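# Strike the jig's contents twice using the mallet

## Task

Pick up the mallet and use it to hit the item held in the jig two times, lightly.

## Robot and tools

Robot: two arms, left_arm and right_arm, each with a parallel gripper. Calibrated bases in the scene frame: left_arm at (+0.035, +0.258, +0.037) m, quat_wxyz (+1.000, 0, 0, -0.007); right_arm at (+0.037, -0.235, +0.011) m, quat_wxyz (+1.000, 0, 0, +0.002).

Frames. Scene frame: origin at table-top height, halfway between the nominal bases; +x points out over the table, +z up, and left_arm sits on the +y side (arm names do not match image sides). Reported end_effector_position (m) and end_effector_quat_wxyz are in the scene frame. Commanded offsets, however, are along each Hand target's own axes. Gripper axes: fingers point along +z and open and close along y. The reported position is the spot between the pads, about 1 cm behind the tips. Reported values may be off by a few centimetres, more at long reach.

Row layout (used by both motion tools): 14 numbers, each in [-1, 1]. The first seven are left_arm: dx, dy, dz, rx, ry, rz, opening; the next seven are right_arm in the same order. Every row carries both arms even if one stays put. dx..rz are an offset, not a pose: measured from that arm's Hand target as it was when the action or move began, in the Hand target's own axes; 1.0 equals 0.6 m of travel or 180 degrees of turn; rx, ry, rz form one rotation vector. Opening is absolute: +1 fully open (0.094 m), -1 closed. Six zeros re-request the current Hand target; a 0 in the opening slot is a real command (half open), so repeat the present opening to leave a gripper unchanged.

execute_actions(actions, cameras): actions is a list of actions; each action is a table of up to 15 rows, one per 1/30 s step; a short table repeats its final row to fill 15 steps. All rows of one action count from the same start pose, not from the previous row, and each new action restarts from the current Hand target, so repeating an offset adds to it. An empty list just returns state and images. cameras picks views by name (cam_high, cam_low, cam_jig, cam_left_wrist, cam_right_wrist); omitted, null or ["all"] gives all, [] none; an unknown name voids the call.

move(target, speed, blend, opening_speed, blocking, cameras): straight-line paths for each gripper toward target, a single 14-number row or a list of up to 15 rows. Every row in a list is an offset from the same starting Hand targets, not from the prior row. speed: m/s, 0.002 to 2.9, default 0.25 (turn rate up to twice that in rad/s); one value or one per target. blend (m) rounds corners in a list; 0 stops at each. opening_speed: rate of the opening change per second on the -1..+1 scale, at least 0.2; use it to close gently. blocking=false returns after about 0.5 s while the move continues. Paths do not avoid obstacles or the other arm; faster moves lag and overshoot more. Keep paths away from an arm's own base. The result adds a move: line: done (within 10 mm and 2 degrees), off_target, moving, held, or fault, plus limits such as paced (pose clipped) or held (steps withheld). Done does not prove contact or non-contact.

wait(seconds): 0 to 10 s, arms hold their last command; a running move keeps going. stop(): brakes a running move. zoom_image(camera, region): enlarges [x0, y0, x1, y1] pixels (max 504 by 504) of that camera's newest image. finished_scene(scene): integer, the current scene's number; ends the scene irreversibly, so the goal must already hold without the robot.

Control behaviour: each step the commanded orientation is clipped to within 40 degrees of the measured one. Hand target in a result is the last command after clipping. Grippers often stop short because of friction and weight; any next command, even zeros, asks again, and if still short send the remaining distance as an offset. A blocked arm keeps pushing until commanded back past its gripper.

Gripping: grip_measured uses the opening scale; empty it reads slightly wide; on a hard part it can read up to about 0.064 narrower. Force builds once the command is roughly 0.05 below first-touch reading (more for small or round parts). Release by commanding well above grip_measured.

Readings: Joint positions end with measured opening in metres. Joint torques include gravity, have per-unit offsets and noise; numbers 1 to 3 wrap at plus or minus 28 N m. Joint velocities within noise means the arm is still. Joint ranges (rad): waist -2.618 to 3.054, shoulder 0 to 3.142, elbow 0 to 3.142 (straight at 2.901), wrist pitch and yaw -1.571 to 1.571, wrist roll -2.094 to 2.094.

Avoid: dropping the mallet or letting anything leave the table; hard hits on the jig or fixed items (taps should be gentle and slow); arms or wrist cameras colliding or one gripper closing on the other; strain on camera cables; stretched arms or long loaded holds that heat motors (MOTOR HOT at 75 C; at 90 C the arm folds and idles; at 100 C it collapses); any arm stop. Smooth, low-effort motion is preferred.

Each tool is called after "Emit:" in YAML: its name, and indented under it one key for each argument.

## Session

Emit:
execute_actions:
  actions: []

Emit:
zoom_image:
  camera: "cam_low"
  region: [250, 150, 550, 450]

Scene clock: 0.00 s.
left_arm: end_effector_position=(+0.3108, +0.2640, +0.0978) grip_measured=+1.000 end_effector_quat_wxyz=(+0.504, -0.127, +0.854, -0.030) | right_arm: end_effector_position=(+0.2648, -0.2094, +0.2145) grip_measured=+1.000 end_effector_quat_wxyz=(+0.495, +0.051, +0.861, +0.104)
Joint positions: left_arm=[-0.059 0.834 0.053 0.264 -0.139 -0.287 0.094] | right_arm=[0.014 0.421 0.587 -0.681 -0.114 0.202 0.094]
Joint velocities: within noise
Joint torques (N m): no reading
Motor temperatures (°C): left_arm=[24 30 28 26 25 25 24] | right_arm=[24 29 29 24 23 24 25]
Heat: left arm: 30 °C; right arm: 29 °C.
Hand target: left_arm +0.3116, +0.2643, +0.1003; +0.506, -0.127, +0.852, -0.030 | right_arm +0.2634, -0.2095, +0.2168; +0.497, +0.050, +0.860, +0.104
Tool commands: left_gripper/opening=+1.0 right_gripper/opening=+1.0

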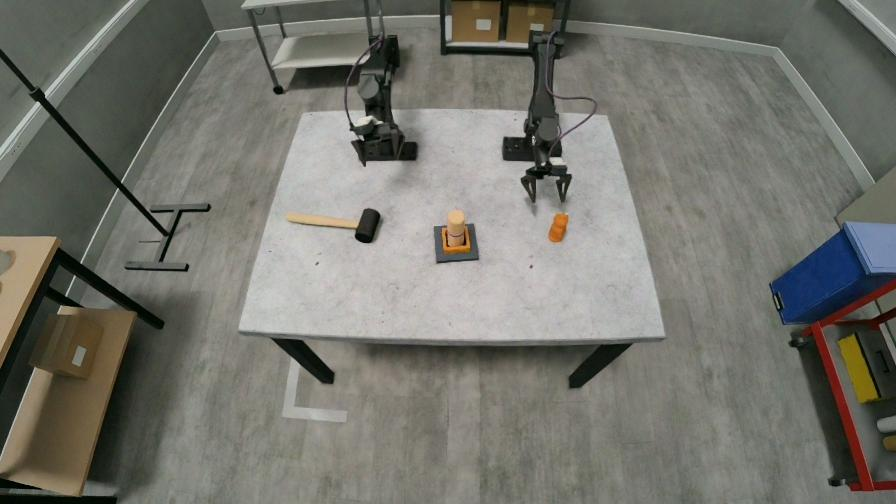

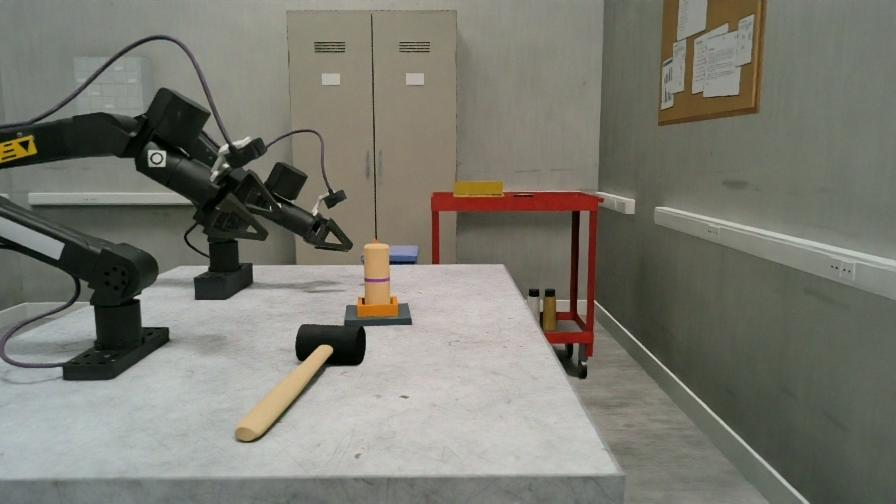

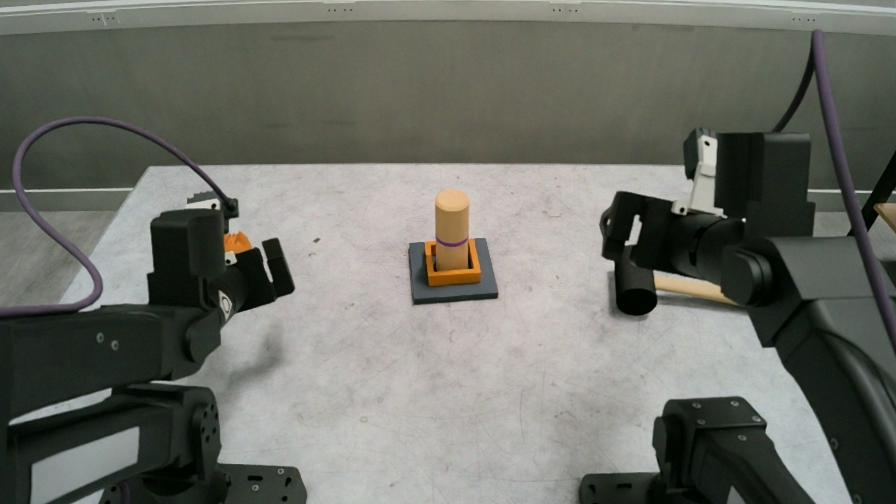

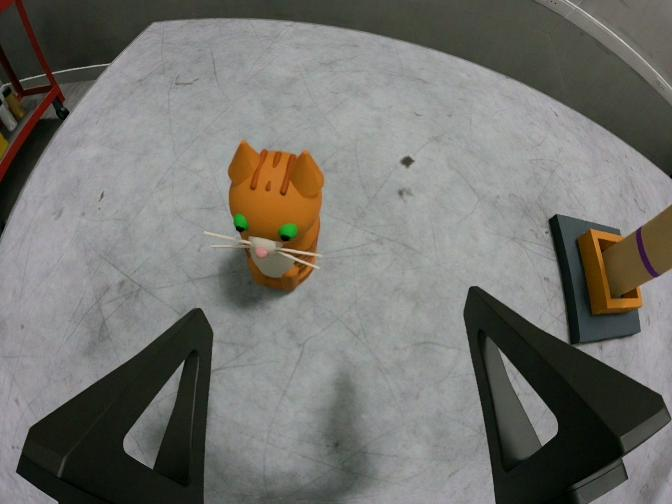

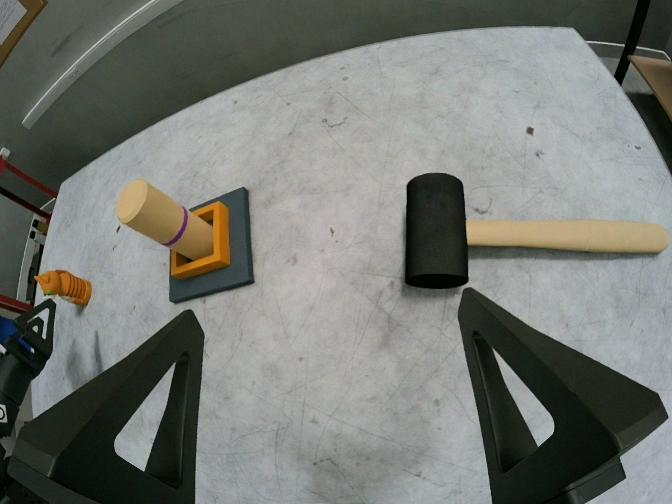

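Scaled by 1.680 from the camera's 896x504 image, which has a finer 1280x720 frame.

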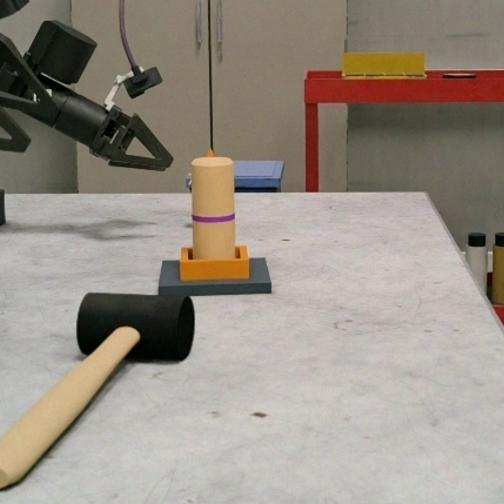

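Emit:
move:
  target: [0,0,0,0,0,0,1, 0.047,-0.2443,0.2045,0.3314,0.1776,0.4639,1]
  speed: 0.6
  cameras: ["cam_high","cam_low","cam_right_wrist"]

Emit:
zoom_image:
  camera: "cam_low"
  region: [200, 200, 450, 450]

Scene clock: 3.83 s.
left_arm: end_effector_position=(+0.3108, +0.2640, +0.0978) grip_measured=+1.000 end_effector_quat_wxyz=(+0.504, -0.127, +0.854, -0.030) | right_arm: end_effector_position=(+0.3566, -0.3296, +0.1025) grip_measured=+1.000 end_effector_quat_wxyz=(+0.009, +0.760, +0.650, +0.003)
Joint positions: left_arm=[-0.059 0.834 0.053 0.264 -0.139 -0.287 0.094] | right_arm=[-0.292 1.794 1.418 -1.175 0.005 1.437 0.094]
Joint velocities: within noise
Joint torques (N m): left_arm=[-0.09 -1.29 6.86 2.07 -0.09 -0.01] | right_arm=[-0.39 -7.86 8.39 0.36 -0.02 0.13]
Motor temperatures (°C): left_arm=[24 30 29 28 25 25 24] | right_arm=[24 29 29 24 23 24 25]
Heat: left arm: 30 °C; right arm: 29 °C.
Hand target: left_arm +0.3116, +0.2643, +0.1003; +0.506, -0.127, +0.852, -0.030 | right_arm +0.3579, -0.3311, +0.1001; +0.000, +0.766, +0.643, -0.001
Off the commanded pose: left_arm 0.003 m, 0 deg | right_arm 0.003 m, 2 deg.
move: done
Images, in order (width x height): cam_high 896x504, cam_low 896x504, cam_right_wrist 672x504.

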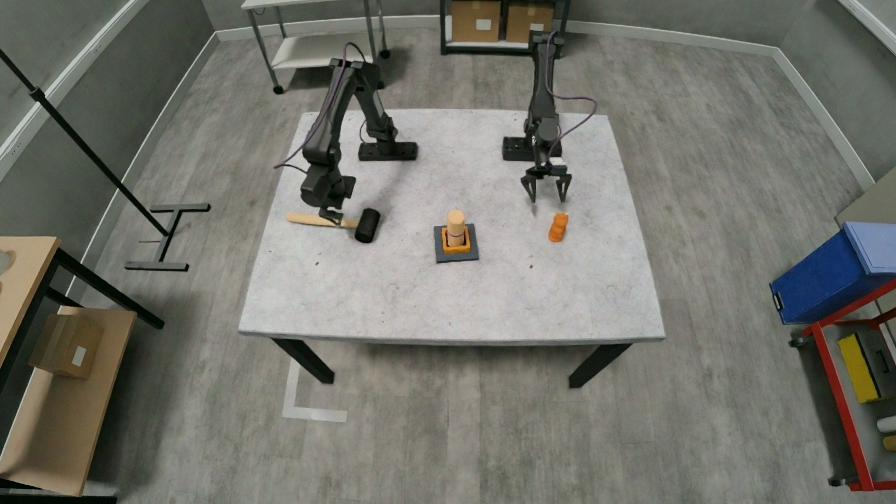

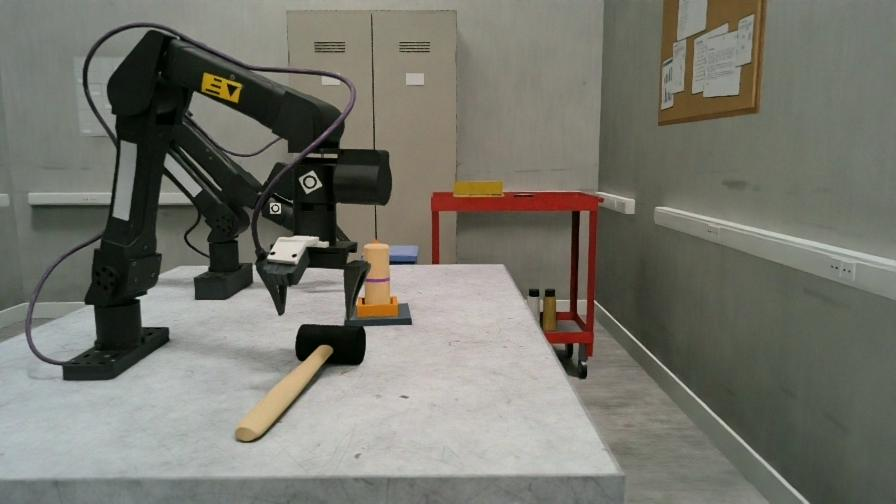

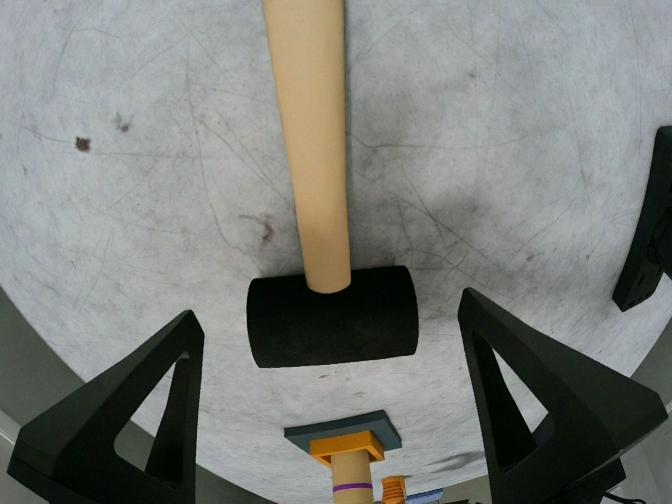

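Scaled by 2.016 from the camera's 896x504 image, which has a finer 1280x720 frame.

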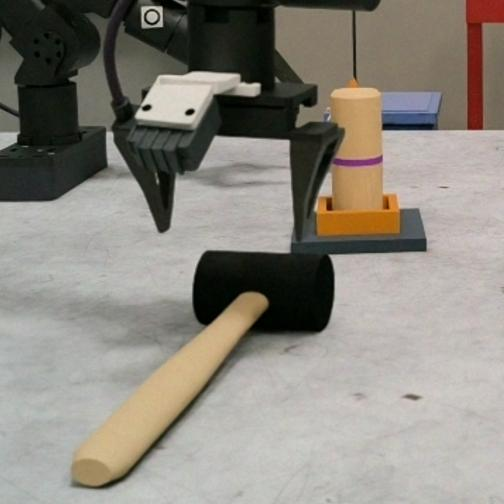

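Emit:
move:
  target:
    - [0,0,0,0,0,0,1, 0,0.005,0.125,0,0,-0.017,1]
    - [0,0,0,0,0,0,1, 0,0.005,0.125,0,0,-0.017,-1]
  speed: 0.14
  opening_speed: 1.4
  cameras: ["cam_high","cam_low","cam_right_wrist"]

Emit:
zoom_image:
  camera: "cam_low"
  region: [200, 200, 450, 450]

Scene clock: 7.20 s.
left_arm: end_effector_position=(+0.3108, +0.2640, +0.0978) grip_measured=+1.000 end_effector_quat_wxyz=(+0.504, -0.127, +0.854, -0.030) | right_arm: end_effector_position=(+0.3637, -0.3314, +0.0341) grip_measured=-0.537 end_effector_quat_wxyz=(+0.010, +0.748, +0.664, +0.004)
Joint positions: left_arm=[-0.059 0.834 0.053 0.264 -0.139 -0.287 0.094] | right_arm=[-0.292 1.886 1.255 -0.918 0.003 1.4 0.022]
Joint velocities: within noise
Joint torques (N m): left_arm=[-0.1 -1.28 6.91 2.07 -0.09 -0.01] | right_arm=[-0.28 -8.69 5.45 0.56 0 -0.03]
Motor temperatures (°C): left_arm=[24 30 29 29 25 25 24] | right_arm=[24 29 29 24 23 24 25]
Heat: left arm: 30 °C; right arm: 29 °C.
Hand target: left_arm +0.3116, +0.2643, +0.1003; +0.506, -0.127, +0.852, -0.030 | right_arm +0.3610, -0.3317, +0.0252; +0.001, +0.748, +0.663, +0.000
Off the commanded pose: left_arm 0.003 m, 0 deg | right_arm 0.009 m, 1 deg.
move: done
Images, in order (width x height): cam_high 896x504, cam_low 896x504, cam_right_wrist 672x504.

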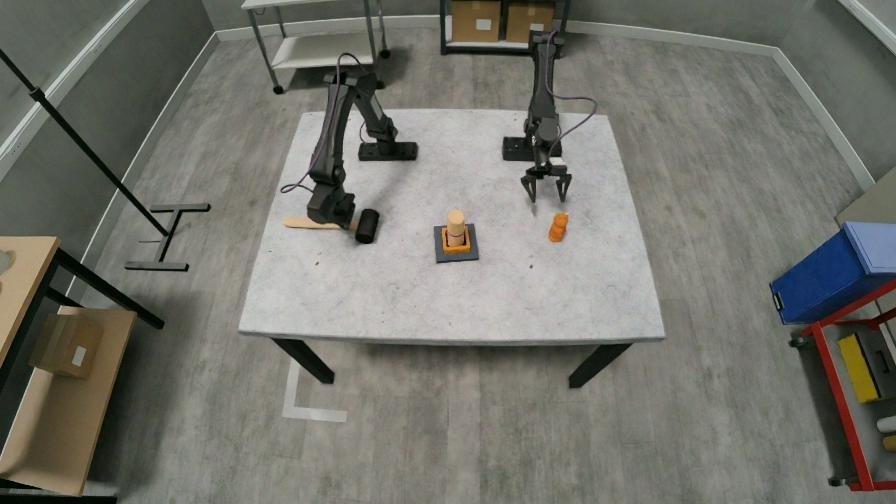

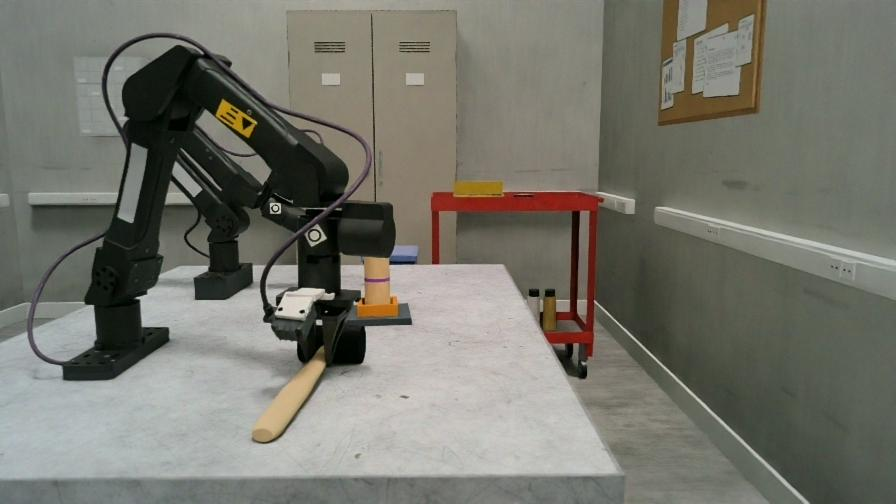

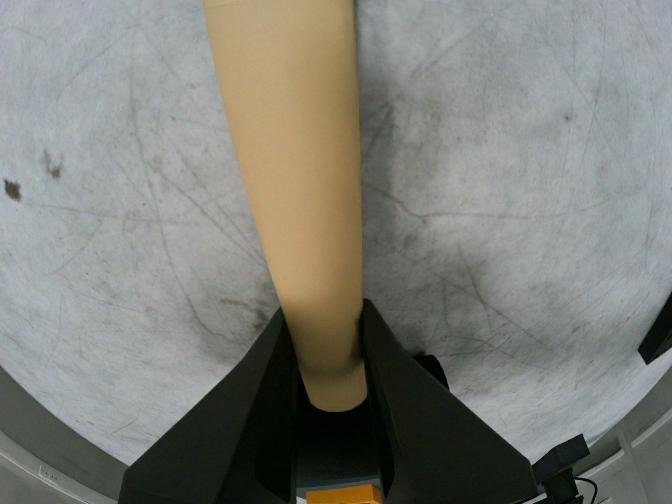

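Scaled by 2.016 from the camera's 896x504 image, which has a finer 1280x720 frame.

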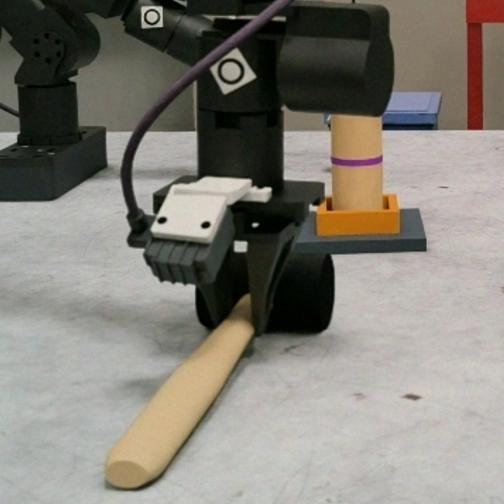

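Emit:
move:
  target:
    - [0,0,0,0,0,0,1, 0,0,-0.18,0,0,0,-1]
    - [0,0,0,0,0,0,1, 0.4342,0.0378,-0.4047,-0.5074,0.052,-0.0078,-1]
  speed: [0.2,0.4]
  blend: [0.03,0]
  cameras: ["cam_high","cam_low","cam_jig"]

Emit:
zoom_image:
  camera: "cam_low"
  region: [300, 150, 450, 300]

Emit:
zoom_image:
  camera: "cam_jig"
  region: [350, 80, 550, 280]

Scene clock: 12.07 s.
left_arm: end_effector_position=(+0.3108, +0.2640, +0.0978) grip_measured=+1.000 end_effector_quat_wxyz=(+0.504, -0.127, +0.854, -0.030) | right_arm: end_effector_position=(+0.4141, -0.0720, +0.2592) grip_measured=-0.537 end_effector_quat_wxyz=(+0.476, +0.515, +0.488, +0.520)
Joint positions: left_arm=[-0.059 0.834 0.053 0.264 -0.139 -0.287 0.094] | right_arm=[0.675 1.36 0.593 0.758 0.661 1.647 0.022]
Joint velocities: within noise
Joint torques (N m): left_arm=[-0.09 -1.33 6.84 2.08 -0.09 0] | right_arm=[-0.05 -5.24 7.05 2.38 0.24 -0.17]
Motor temperatures (°C): left_arm=[24 30 29 30 25 25 24] | right_arm=[24 30 29 25 23 24 26]
Heat: left arm: 30 °C; right arm: 30 °C.
Hand target: left_arm +0.3116, +0.2643, +0.1003; +0.506, -0.127, +0.852, -0.030 | right_arm +0.4147, -0.0755, +0.2675; +0.486, +0.513, +0.470, +0.528
Off the commanded pose: left_arm 0.003 m, 0 deg | right_arm 0.009 m, 3 deg.
move: off_target (right_arm)
Images, in order (width x height): cam_high 896x504, cam_low 896x504, cam_jig 896x504.

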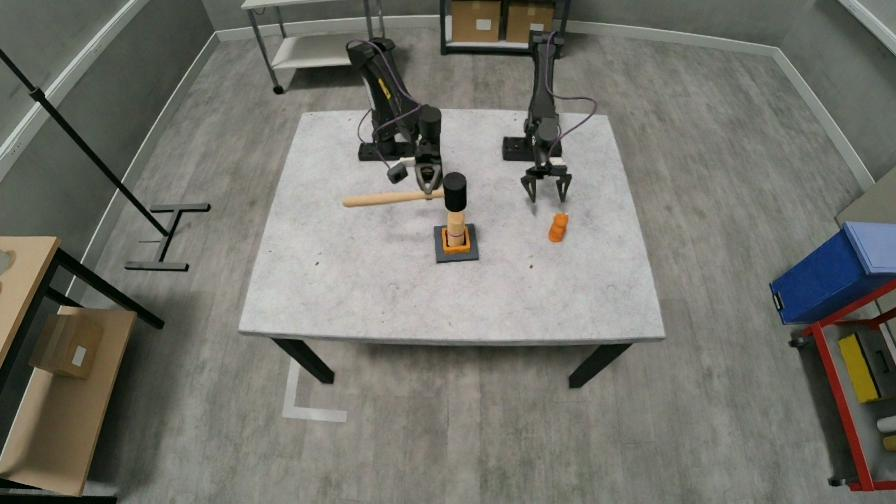

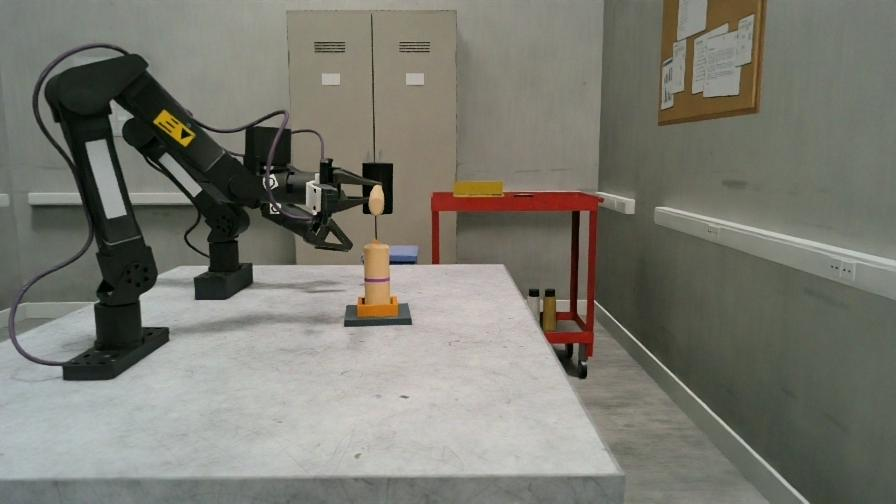

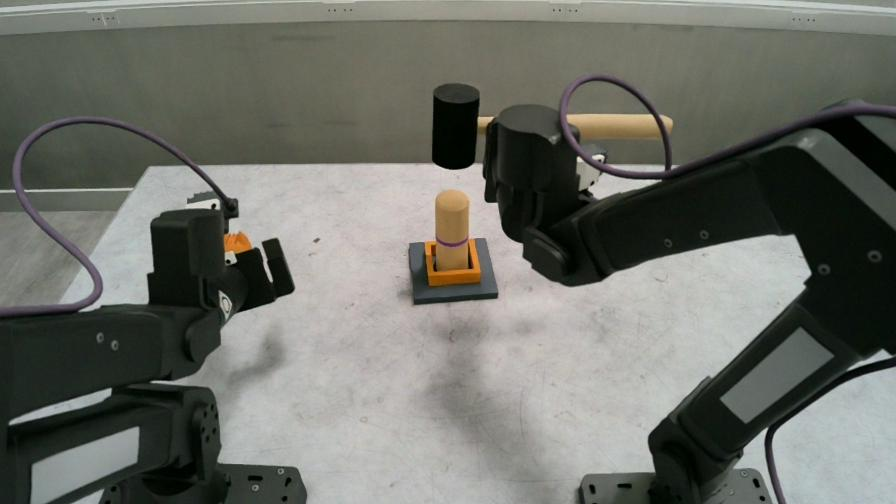

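Scaled by 3.360 from the camera's 896x504 image, which has a finer 1280x720 frame.

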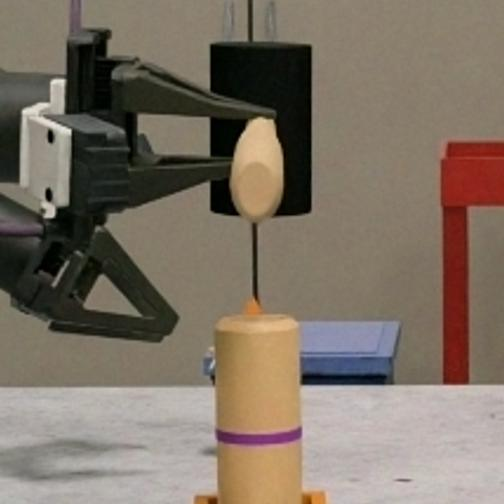

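Scaled by 2.520 from the camera's 896x504 image, which has a finer 1280x720 frame.

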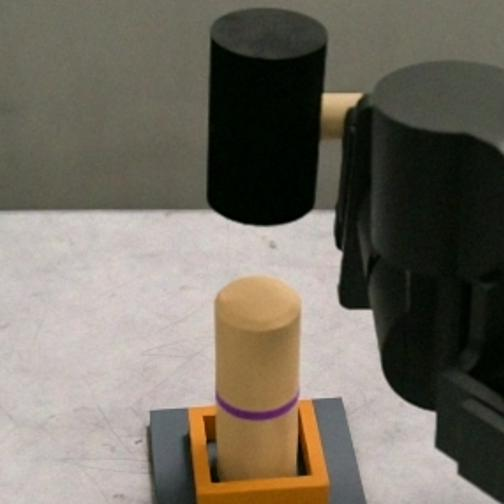

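Emit:
execute_actions:
  actions:
    - [[0,0,0,0,0,0,1,0,-0.003,0,0,0,0,-1],[0,0,0,0,0,0,1,-0.001,-0.010,0,0,0,0,-1],[0,0,0,0,0,0,1,-0.0015,-0.018,-0.001,0,0,0,-1],[0,0,0,0,0,0,1,-0.002,-0.0265,-0.001,0,0,0,-1],[0,0,0,0,0,0,1,-0.003,-0.035,-0.001,0,0,0,-1],[0,0,0,0,0,0,1,-0.0035,-0.043,-0.0015,0,0,0,-1],[0,0,0,0,0,0,1,-0.0045,-0.051,-0.002,0,0,0,-1],[0,0,0,0,0,0,1,-0.005,-0.060,-0.002,0,0,0,-1],[0,0,0,0,0,0,1,-0.006,-0.068,-0.002,0,0,0,-1],[0,0,0,0,0,0,1,-0.0065,-0.076,-0.0025,0,0,0,-1],[0,0,0,0,0,0,1,-0.007,-0.0845,-0.003,0,0,0,-1],[0,0,0,0,0,0,1,-0.008,-0.093,-0.003,0,0,0,-1],[0,0,0,0,0,0,1,-0.0085,-0.101,-0.003,0,0,0,-1],[0,0,0,0,0,0,1,-0.009,-0.108,-0.0035,0,0,0,-1],[0,0,0,0,0,0,1,-0.0095,-0.112,-0.0036,0,0,0,-1]]
    - [[0,0,0,0,0,0,1,0,0,0,0,0,0,-1],[0,0,0,0,0,0,1,0.001,0.009,0,0,0,0,-1],[0,0,0,0,0,0,1,0.002,0.020,0.0006,0,0,0,-1],[0,0,0,0,0,0,1,0.003,0.033,0.001,0,0,0,-1],[0,0,0,0,0,0,1,0.004,0.046,0.0015,0,0,0,-1],[0,0,0,0,0,0,1,0.005,0.059,0.002,0,0,0,-1],[0,0,0,0,0,0,1,0.006,0.072,0.002,0,0,0,-1],[0,0,0,0,0,0,1,0.007,0.084,0.0027,0,0,0,-1],[0,0,0,0,0,0,1,0.008,0.096,0.003,0,0,0,-1],[0,0,0,0,0,0,1,0.009,0.106,0.0034,0,0,0,-1],[0,0,0,0,0,0,1,0.010,0.115,0.0037,0,0,0,-1],[0,0,0,0,0,0,1,0.0105,0.123,0.004,0,0,0,-1],[0,0,0,0,0,0,1,0.011,0.129,0.0042,0,0,0,-1],[0,0,0,0,0,0,1,0.011,0.132,0.0043,0,0,0,-1],[0,0,0,0,0,0,1,0.011,0.133,0.0043,0,0,0,-1]]
    - [[0,0,0,0,0,0,1,0,-0.004,0,0,0,0,-1],[0,0,0,0,0,0,1,-0.001,-0.012,0,0,0,0,-1],[0,0,0,0,0,0,1,-0.002,-0.0215,-0.001,0,0,0,-1],[0,0,0,0,0,0,1,-0.0025,-0.0315,-0.001,0,0,0,-1],[0,0,0,0,0,0,1,-0.0035,-0.0415,-0.0013,0,0,0,-1],[0,0,0,0,0,0,1,-0.004,-0.051,-0.0016,0,0,0,-1],[0,0,0,0,0,0,1,-0.005,-0.061,-0.002,0,0,0,-1],[0,0,0,0,0,0,1,-0.006,-0.071,-0.0023,0,0,0,-1],[0,0,0,0,0,0,1,-0.007,-0.081,-0.0026,0,0,0,-1],[0,0,0,0,0,0,1,-0.0075,-0.0905,-0.0029,0,0,0,-1],[0,0,0,0,0,0,1,-0.0085,-0.1005,-0.0032,0,0,0,-1],[0,0,0,0,0,0,1,-0.009,-0.1105,-0.0036,0,0,0,-1],[0,0,0,0,0,0,1,-0.010,-0.120,-0.0039,0,0,0,-1],[0,0,0,0,0,0,1,-0.0105,-0.129,-0.0042,0,0,0,-1],[0,0,0,0,0,0,1,-0.011,-0.133,-0.0043,0,0,0,-1]]
    - [[0,0,0,0,0,0,1,0,0,0,0,0,0,-1],[0,0,0,0,0,0,1,0.001,0.009,0,0,0,0,-1],[0,0,0,0,0,0,1,0.002,0.020,0.0006,0,0,0,-1],[0,0,0,0,0,0,1,0.003,0.033,0.001,0,0,0,-1],[0,0,0,0,0,0,1,0.004,0.046,0.0015,0,0,0,-1],[0,0,0,0,0,0,1,0.005,0.059,0.002,0,0,0,-1],[0,0,0,0,0,0,1,0.006,0.072,0.002,0,0,0,-1],[0,0,0,0,0,0,1,0.007,0.084,0.0027,0,0,0,-1],[0,0,0,0,0,0,1,0.008,0.096,0.003,0,0,0,-1],[0,0,0,0,0,0,1,0.009,0.106,0.0034,0,0,0,-1],[0,0,0,0,0,0,1,0.010,0.115,0.0037,0,0,0,-1],[0,0,0,0,0,0,1,0.0105,0.123,0.004,0,0,0,-1],[0,0,0,0,0,0,1,0.011,0.129,0.0042,0,0,0,-1],[0,0,0,0,0,0,1,0.011,0.132,0.0043,0,0,0,-1],[0,0,0,0,0,0,1,0.011,0.133,0.0043,0,0,0,-1]]
  cameras: ["cam_high","cam_low","cam_jig"]

Emit:
zoom_image:
  camera: "cam_low"
  region: [300, 150, 450, 300]

Scene clock: 16.37 s.
left_arm: end_effector_position=(+0.3108, +0.2640, +0.0978) grip_measured=+1.000 end_effector_quat_wxyz=(+0.504, -0.127, +0.854, -0.030) | right_arm: end_effector_position=(+0.4135, -0.0737, +0.2539) grip_measured=-0.537 end_effector_quat_wxyz=(+0.479, +0.516, +0.497, +0.507)
Joint positions: left_arm=[-0.059 0.834 0.053 0.264 -0.139 -0.287 0.094] | right_arm=[0.675 1.357 0.591 0.733 0.668 1.638 0.022]
Joint velocities: within noise
Joint torques (N m): left_arm=[-0.1 -1.31 6.91 2.06 -0.09 0.01] | right_arm=[-0.06 -8.01 9.28 2.22 0.17 -0.14]
Motor temperatures (°C): left_arm=[24 30 29 31 25 25 24] | right_arm=[24 30 30 26 23 24 26]
Heat: left arm: 31 °C; right arm: 30 °C.
Hand target: left_arm +0.3116, +0.2643, +0.1003; +0.506, -0.127, +0.852, -0.030 | right_arm +0.4147, -0.0757, +0.2803; +0.487, +0.513, +0.470, +0.528
Off the commanded pose: left_arm 0.003 m, 0 deg | right_arm 0.027 m, 4 deg.
Step readings (end_effector_position of left_arm | right_arm):
0: (+0.3108, +0.2640, +0.0978) | (+0.4141, -0.0720, +0.2593)
1: (+0.3108, +0.2640, +0.0978) | (+0.4141, -0.0720, +0.2593)
2: (+0.3108, +0.2640, +0.0978) | (+0.4141, -0.0720, +0.2589)
4: (+0.3108, +0.2640, +0.0978) | (+0.4140, -0.0721, +0.2554)
8: (+0.3108, +0.2640, +0.0978) | (+0.4137, -0.0724, +0.2326)
15: (+0.3108, +0.2640, +0.0978) | (+0.4139, -0.0726, +0.1984)
16: (+0.3108, +0.2640, +0.0978) | (+0.4143, -0.0724, +0.1978)
17: (+0.3108, +0.2640, +0.0978) | (+0.4145, -0.0723, +0.1977)
19: (+0.3108, +0.2640, +0.0978) | (+0.4146, -0.0723, +0.1983)
23: (+0.3108, +0.2640, +0.0978) | (+0.4123, -0.0742, +0.2032)
30: (+0.3108, +0.2640, +0.0978) | (+0.4126, -0.0740, +0.2549)
31: (+0.3108, +0.2640, +0.0978) | (+0.4130, -0.0737, +0.2609)
32: (+0.3108, +0.2640, +0.0978) | (+0.4135, -0.0733, +0.2650)
34: (+0.3108, +0.2640, +0.0978) | (+0.4137, -0.0732, +0.2657)
38: (+0.3108, +0.2640, +0.0978) | (+0.4140, -0.0729, +0.2480)
45: (+0.3108, +0.2640, +0.0978) | (+0.4134, -0.0737, +0.1981)
46: (+0.3108, +0.2640, +0.0978) | (+0.4140, -0.0732, +0.1979)
47: (+0.3108, +0.2640, +0.0978) | (+0.4144, -0.0729, +0.1980)
49: (+0.3108, +0.2640, +0.0978) | (+0.4146, -0.0729, +0.1984)
53: (+0.3108, +0.2640, +0.0978) | (+0.4125, -0.0745, +0.2031)
60: (+0.3108, +0.2640, +0.0978) | (+0.4126, -0.0745, +0.2546)
Images, in order (width x height): cam_high 896x504, cam_low 896x504, cam_jig 896x504.

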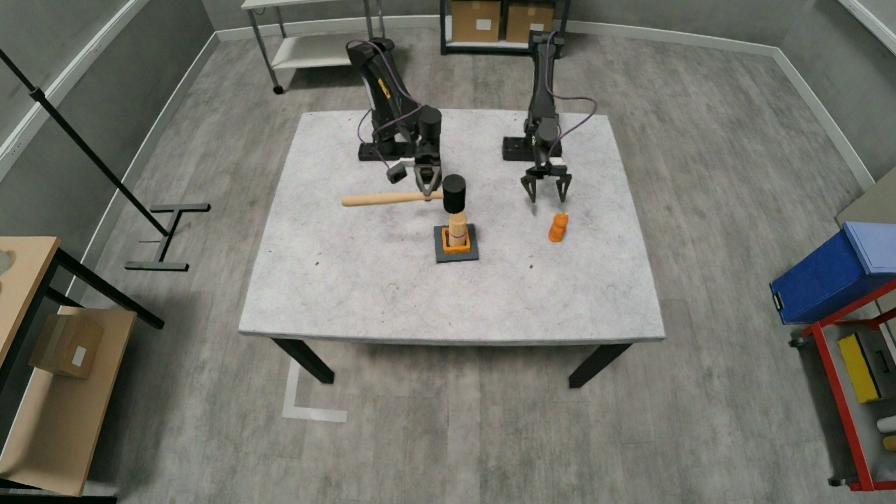

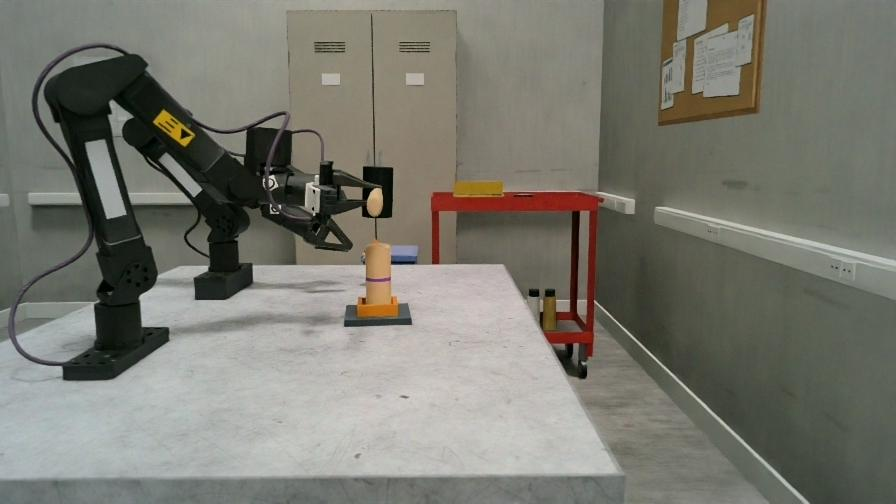

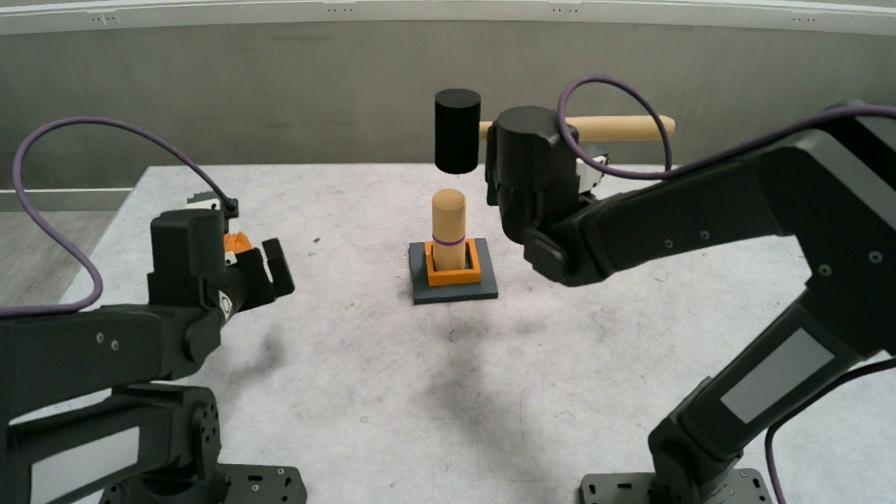

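Scaled by 3.360 from the camera's 896x504 image, which has a finer 1280x720 frame.

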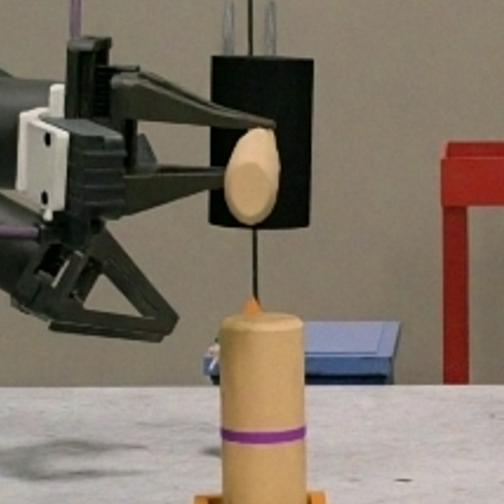

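Emit:
move:
  target:
    - [0,0,0,0,0,0,1, -0.4478,-0.2272,-0.0967,0.507,-0.0515,0.0078,-1]
    - [0,0,0,0,0,0,1, -0.462,-0.3945,-0.102,0.507,-0.0515,0.0078,-1]
    - [0,0,0,0,0,0,1, -0.462,-0.3945,-0.102,0.507,-0.0515,0.0078,0.4]
    - [0,0,0,0,0,0,1, -0.441,-0.145,-0.094,0.507,-0.0515,0.0078,0.4]
  speed: [0.35,0.07,0.1,0.2]
  opening_speed: 0.8
  cameras: ["cam_high","cam_low"]

Emit:
zoom_image:
  camera: "cam_low"
  region: [200, 200, 450, 450]

Scene clock: 25.03 s.
left_arm: end_effector_position=(+0.3108, +0.2640, +0.0978) grip_measured=+1.000 end_effector_quat_wxyz=(+0.504, -0.127, +0.854, -0.030) | right_arm: end_effector_position=(+0.3629, -0.3291, +0.1608) grip_measured=+0.398 end_effector_quat_wxyz=(-0.009, +0.749, +0.663, +0.002)
Joint positions: left_arm=[-0.059 0.834 0.053 0.264 -0.139 -0.287 0.094] | right_arm=[-0.295 1.846 1.715 -1.454 -0.013 1.401 0.066]
Joint velocities: within noise
Joint torques (N m): left_arm=[-0.09 -1.26 6.89 2.06 -0.09 0] | right_arm=[-0.12 -11.96 7.76 0.29 0.14 -0.05]
Motor temperatures (°C): left_arm=[24 30 29 33 25 25 24] | right_arm=[24 31 30 26 23 24 26]
Heat: left arm: 33 °C; right arm: 31 °C.
Hand target: left_arm +0.3116, +0.2643, +0.1003; +0.506, -0.127, +0.852, -0.030 | right_arm +0.3612, -0.3317, +0.1694; +0.001, +0.748, +0.664, +0.000
Off the commanded pose: left_arm 0.003 m, 0 deg | right_arm 0.009 m, 1 deg.
move: done; target 3's new opening was sent with right_arm's hand 0.015 m and 1 deg from that target
Images, in order (width x height): cam_high 896x504, cam_low 896x504.

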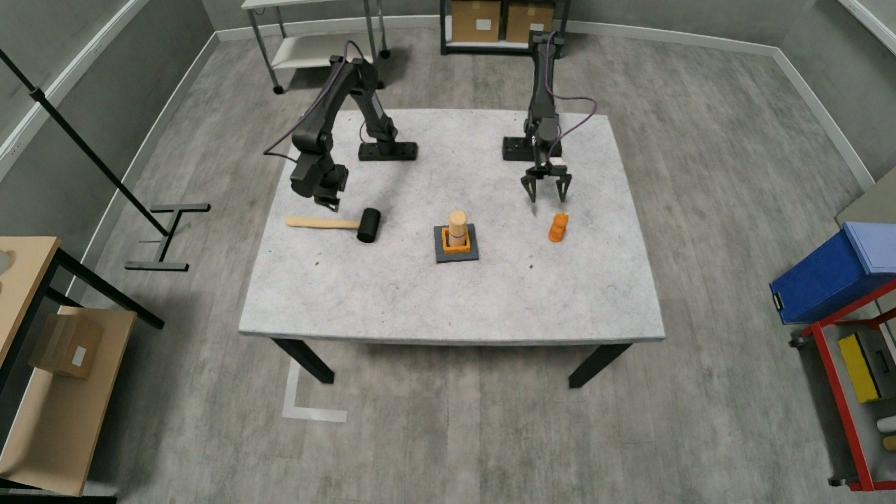

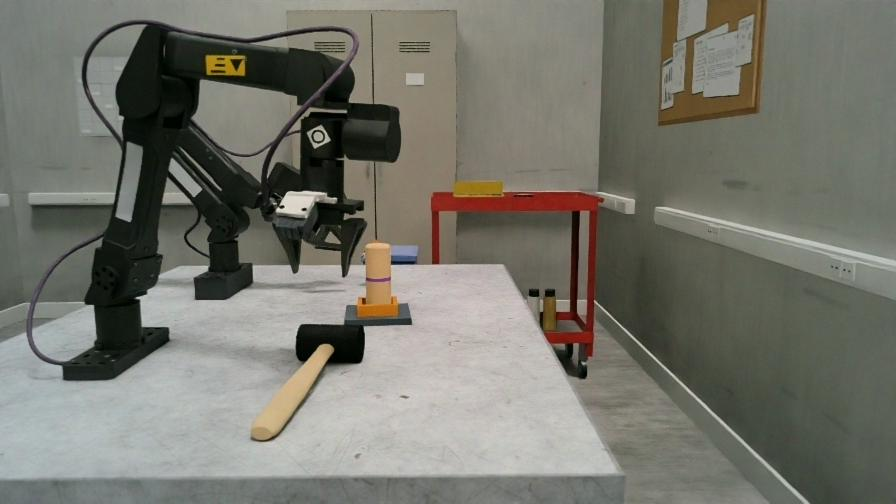

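Scaled by 2.016 from the camera's 896x504 image, which has a finer 1280x720 frame.

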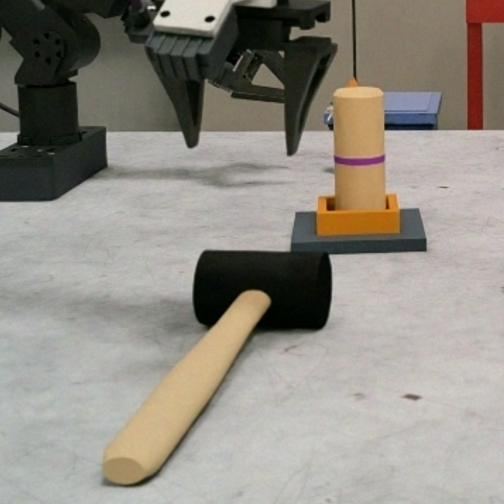

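Emit:
finished_scene:
  scene: 2

The scene is finished: the task was done.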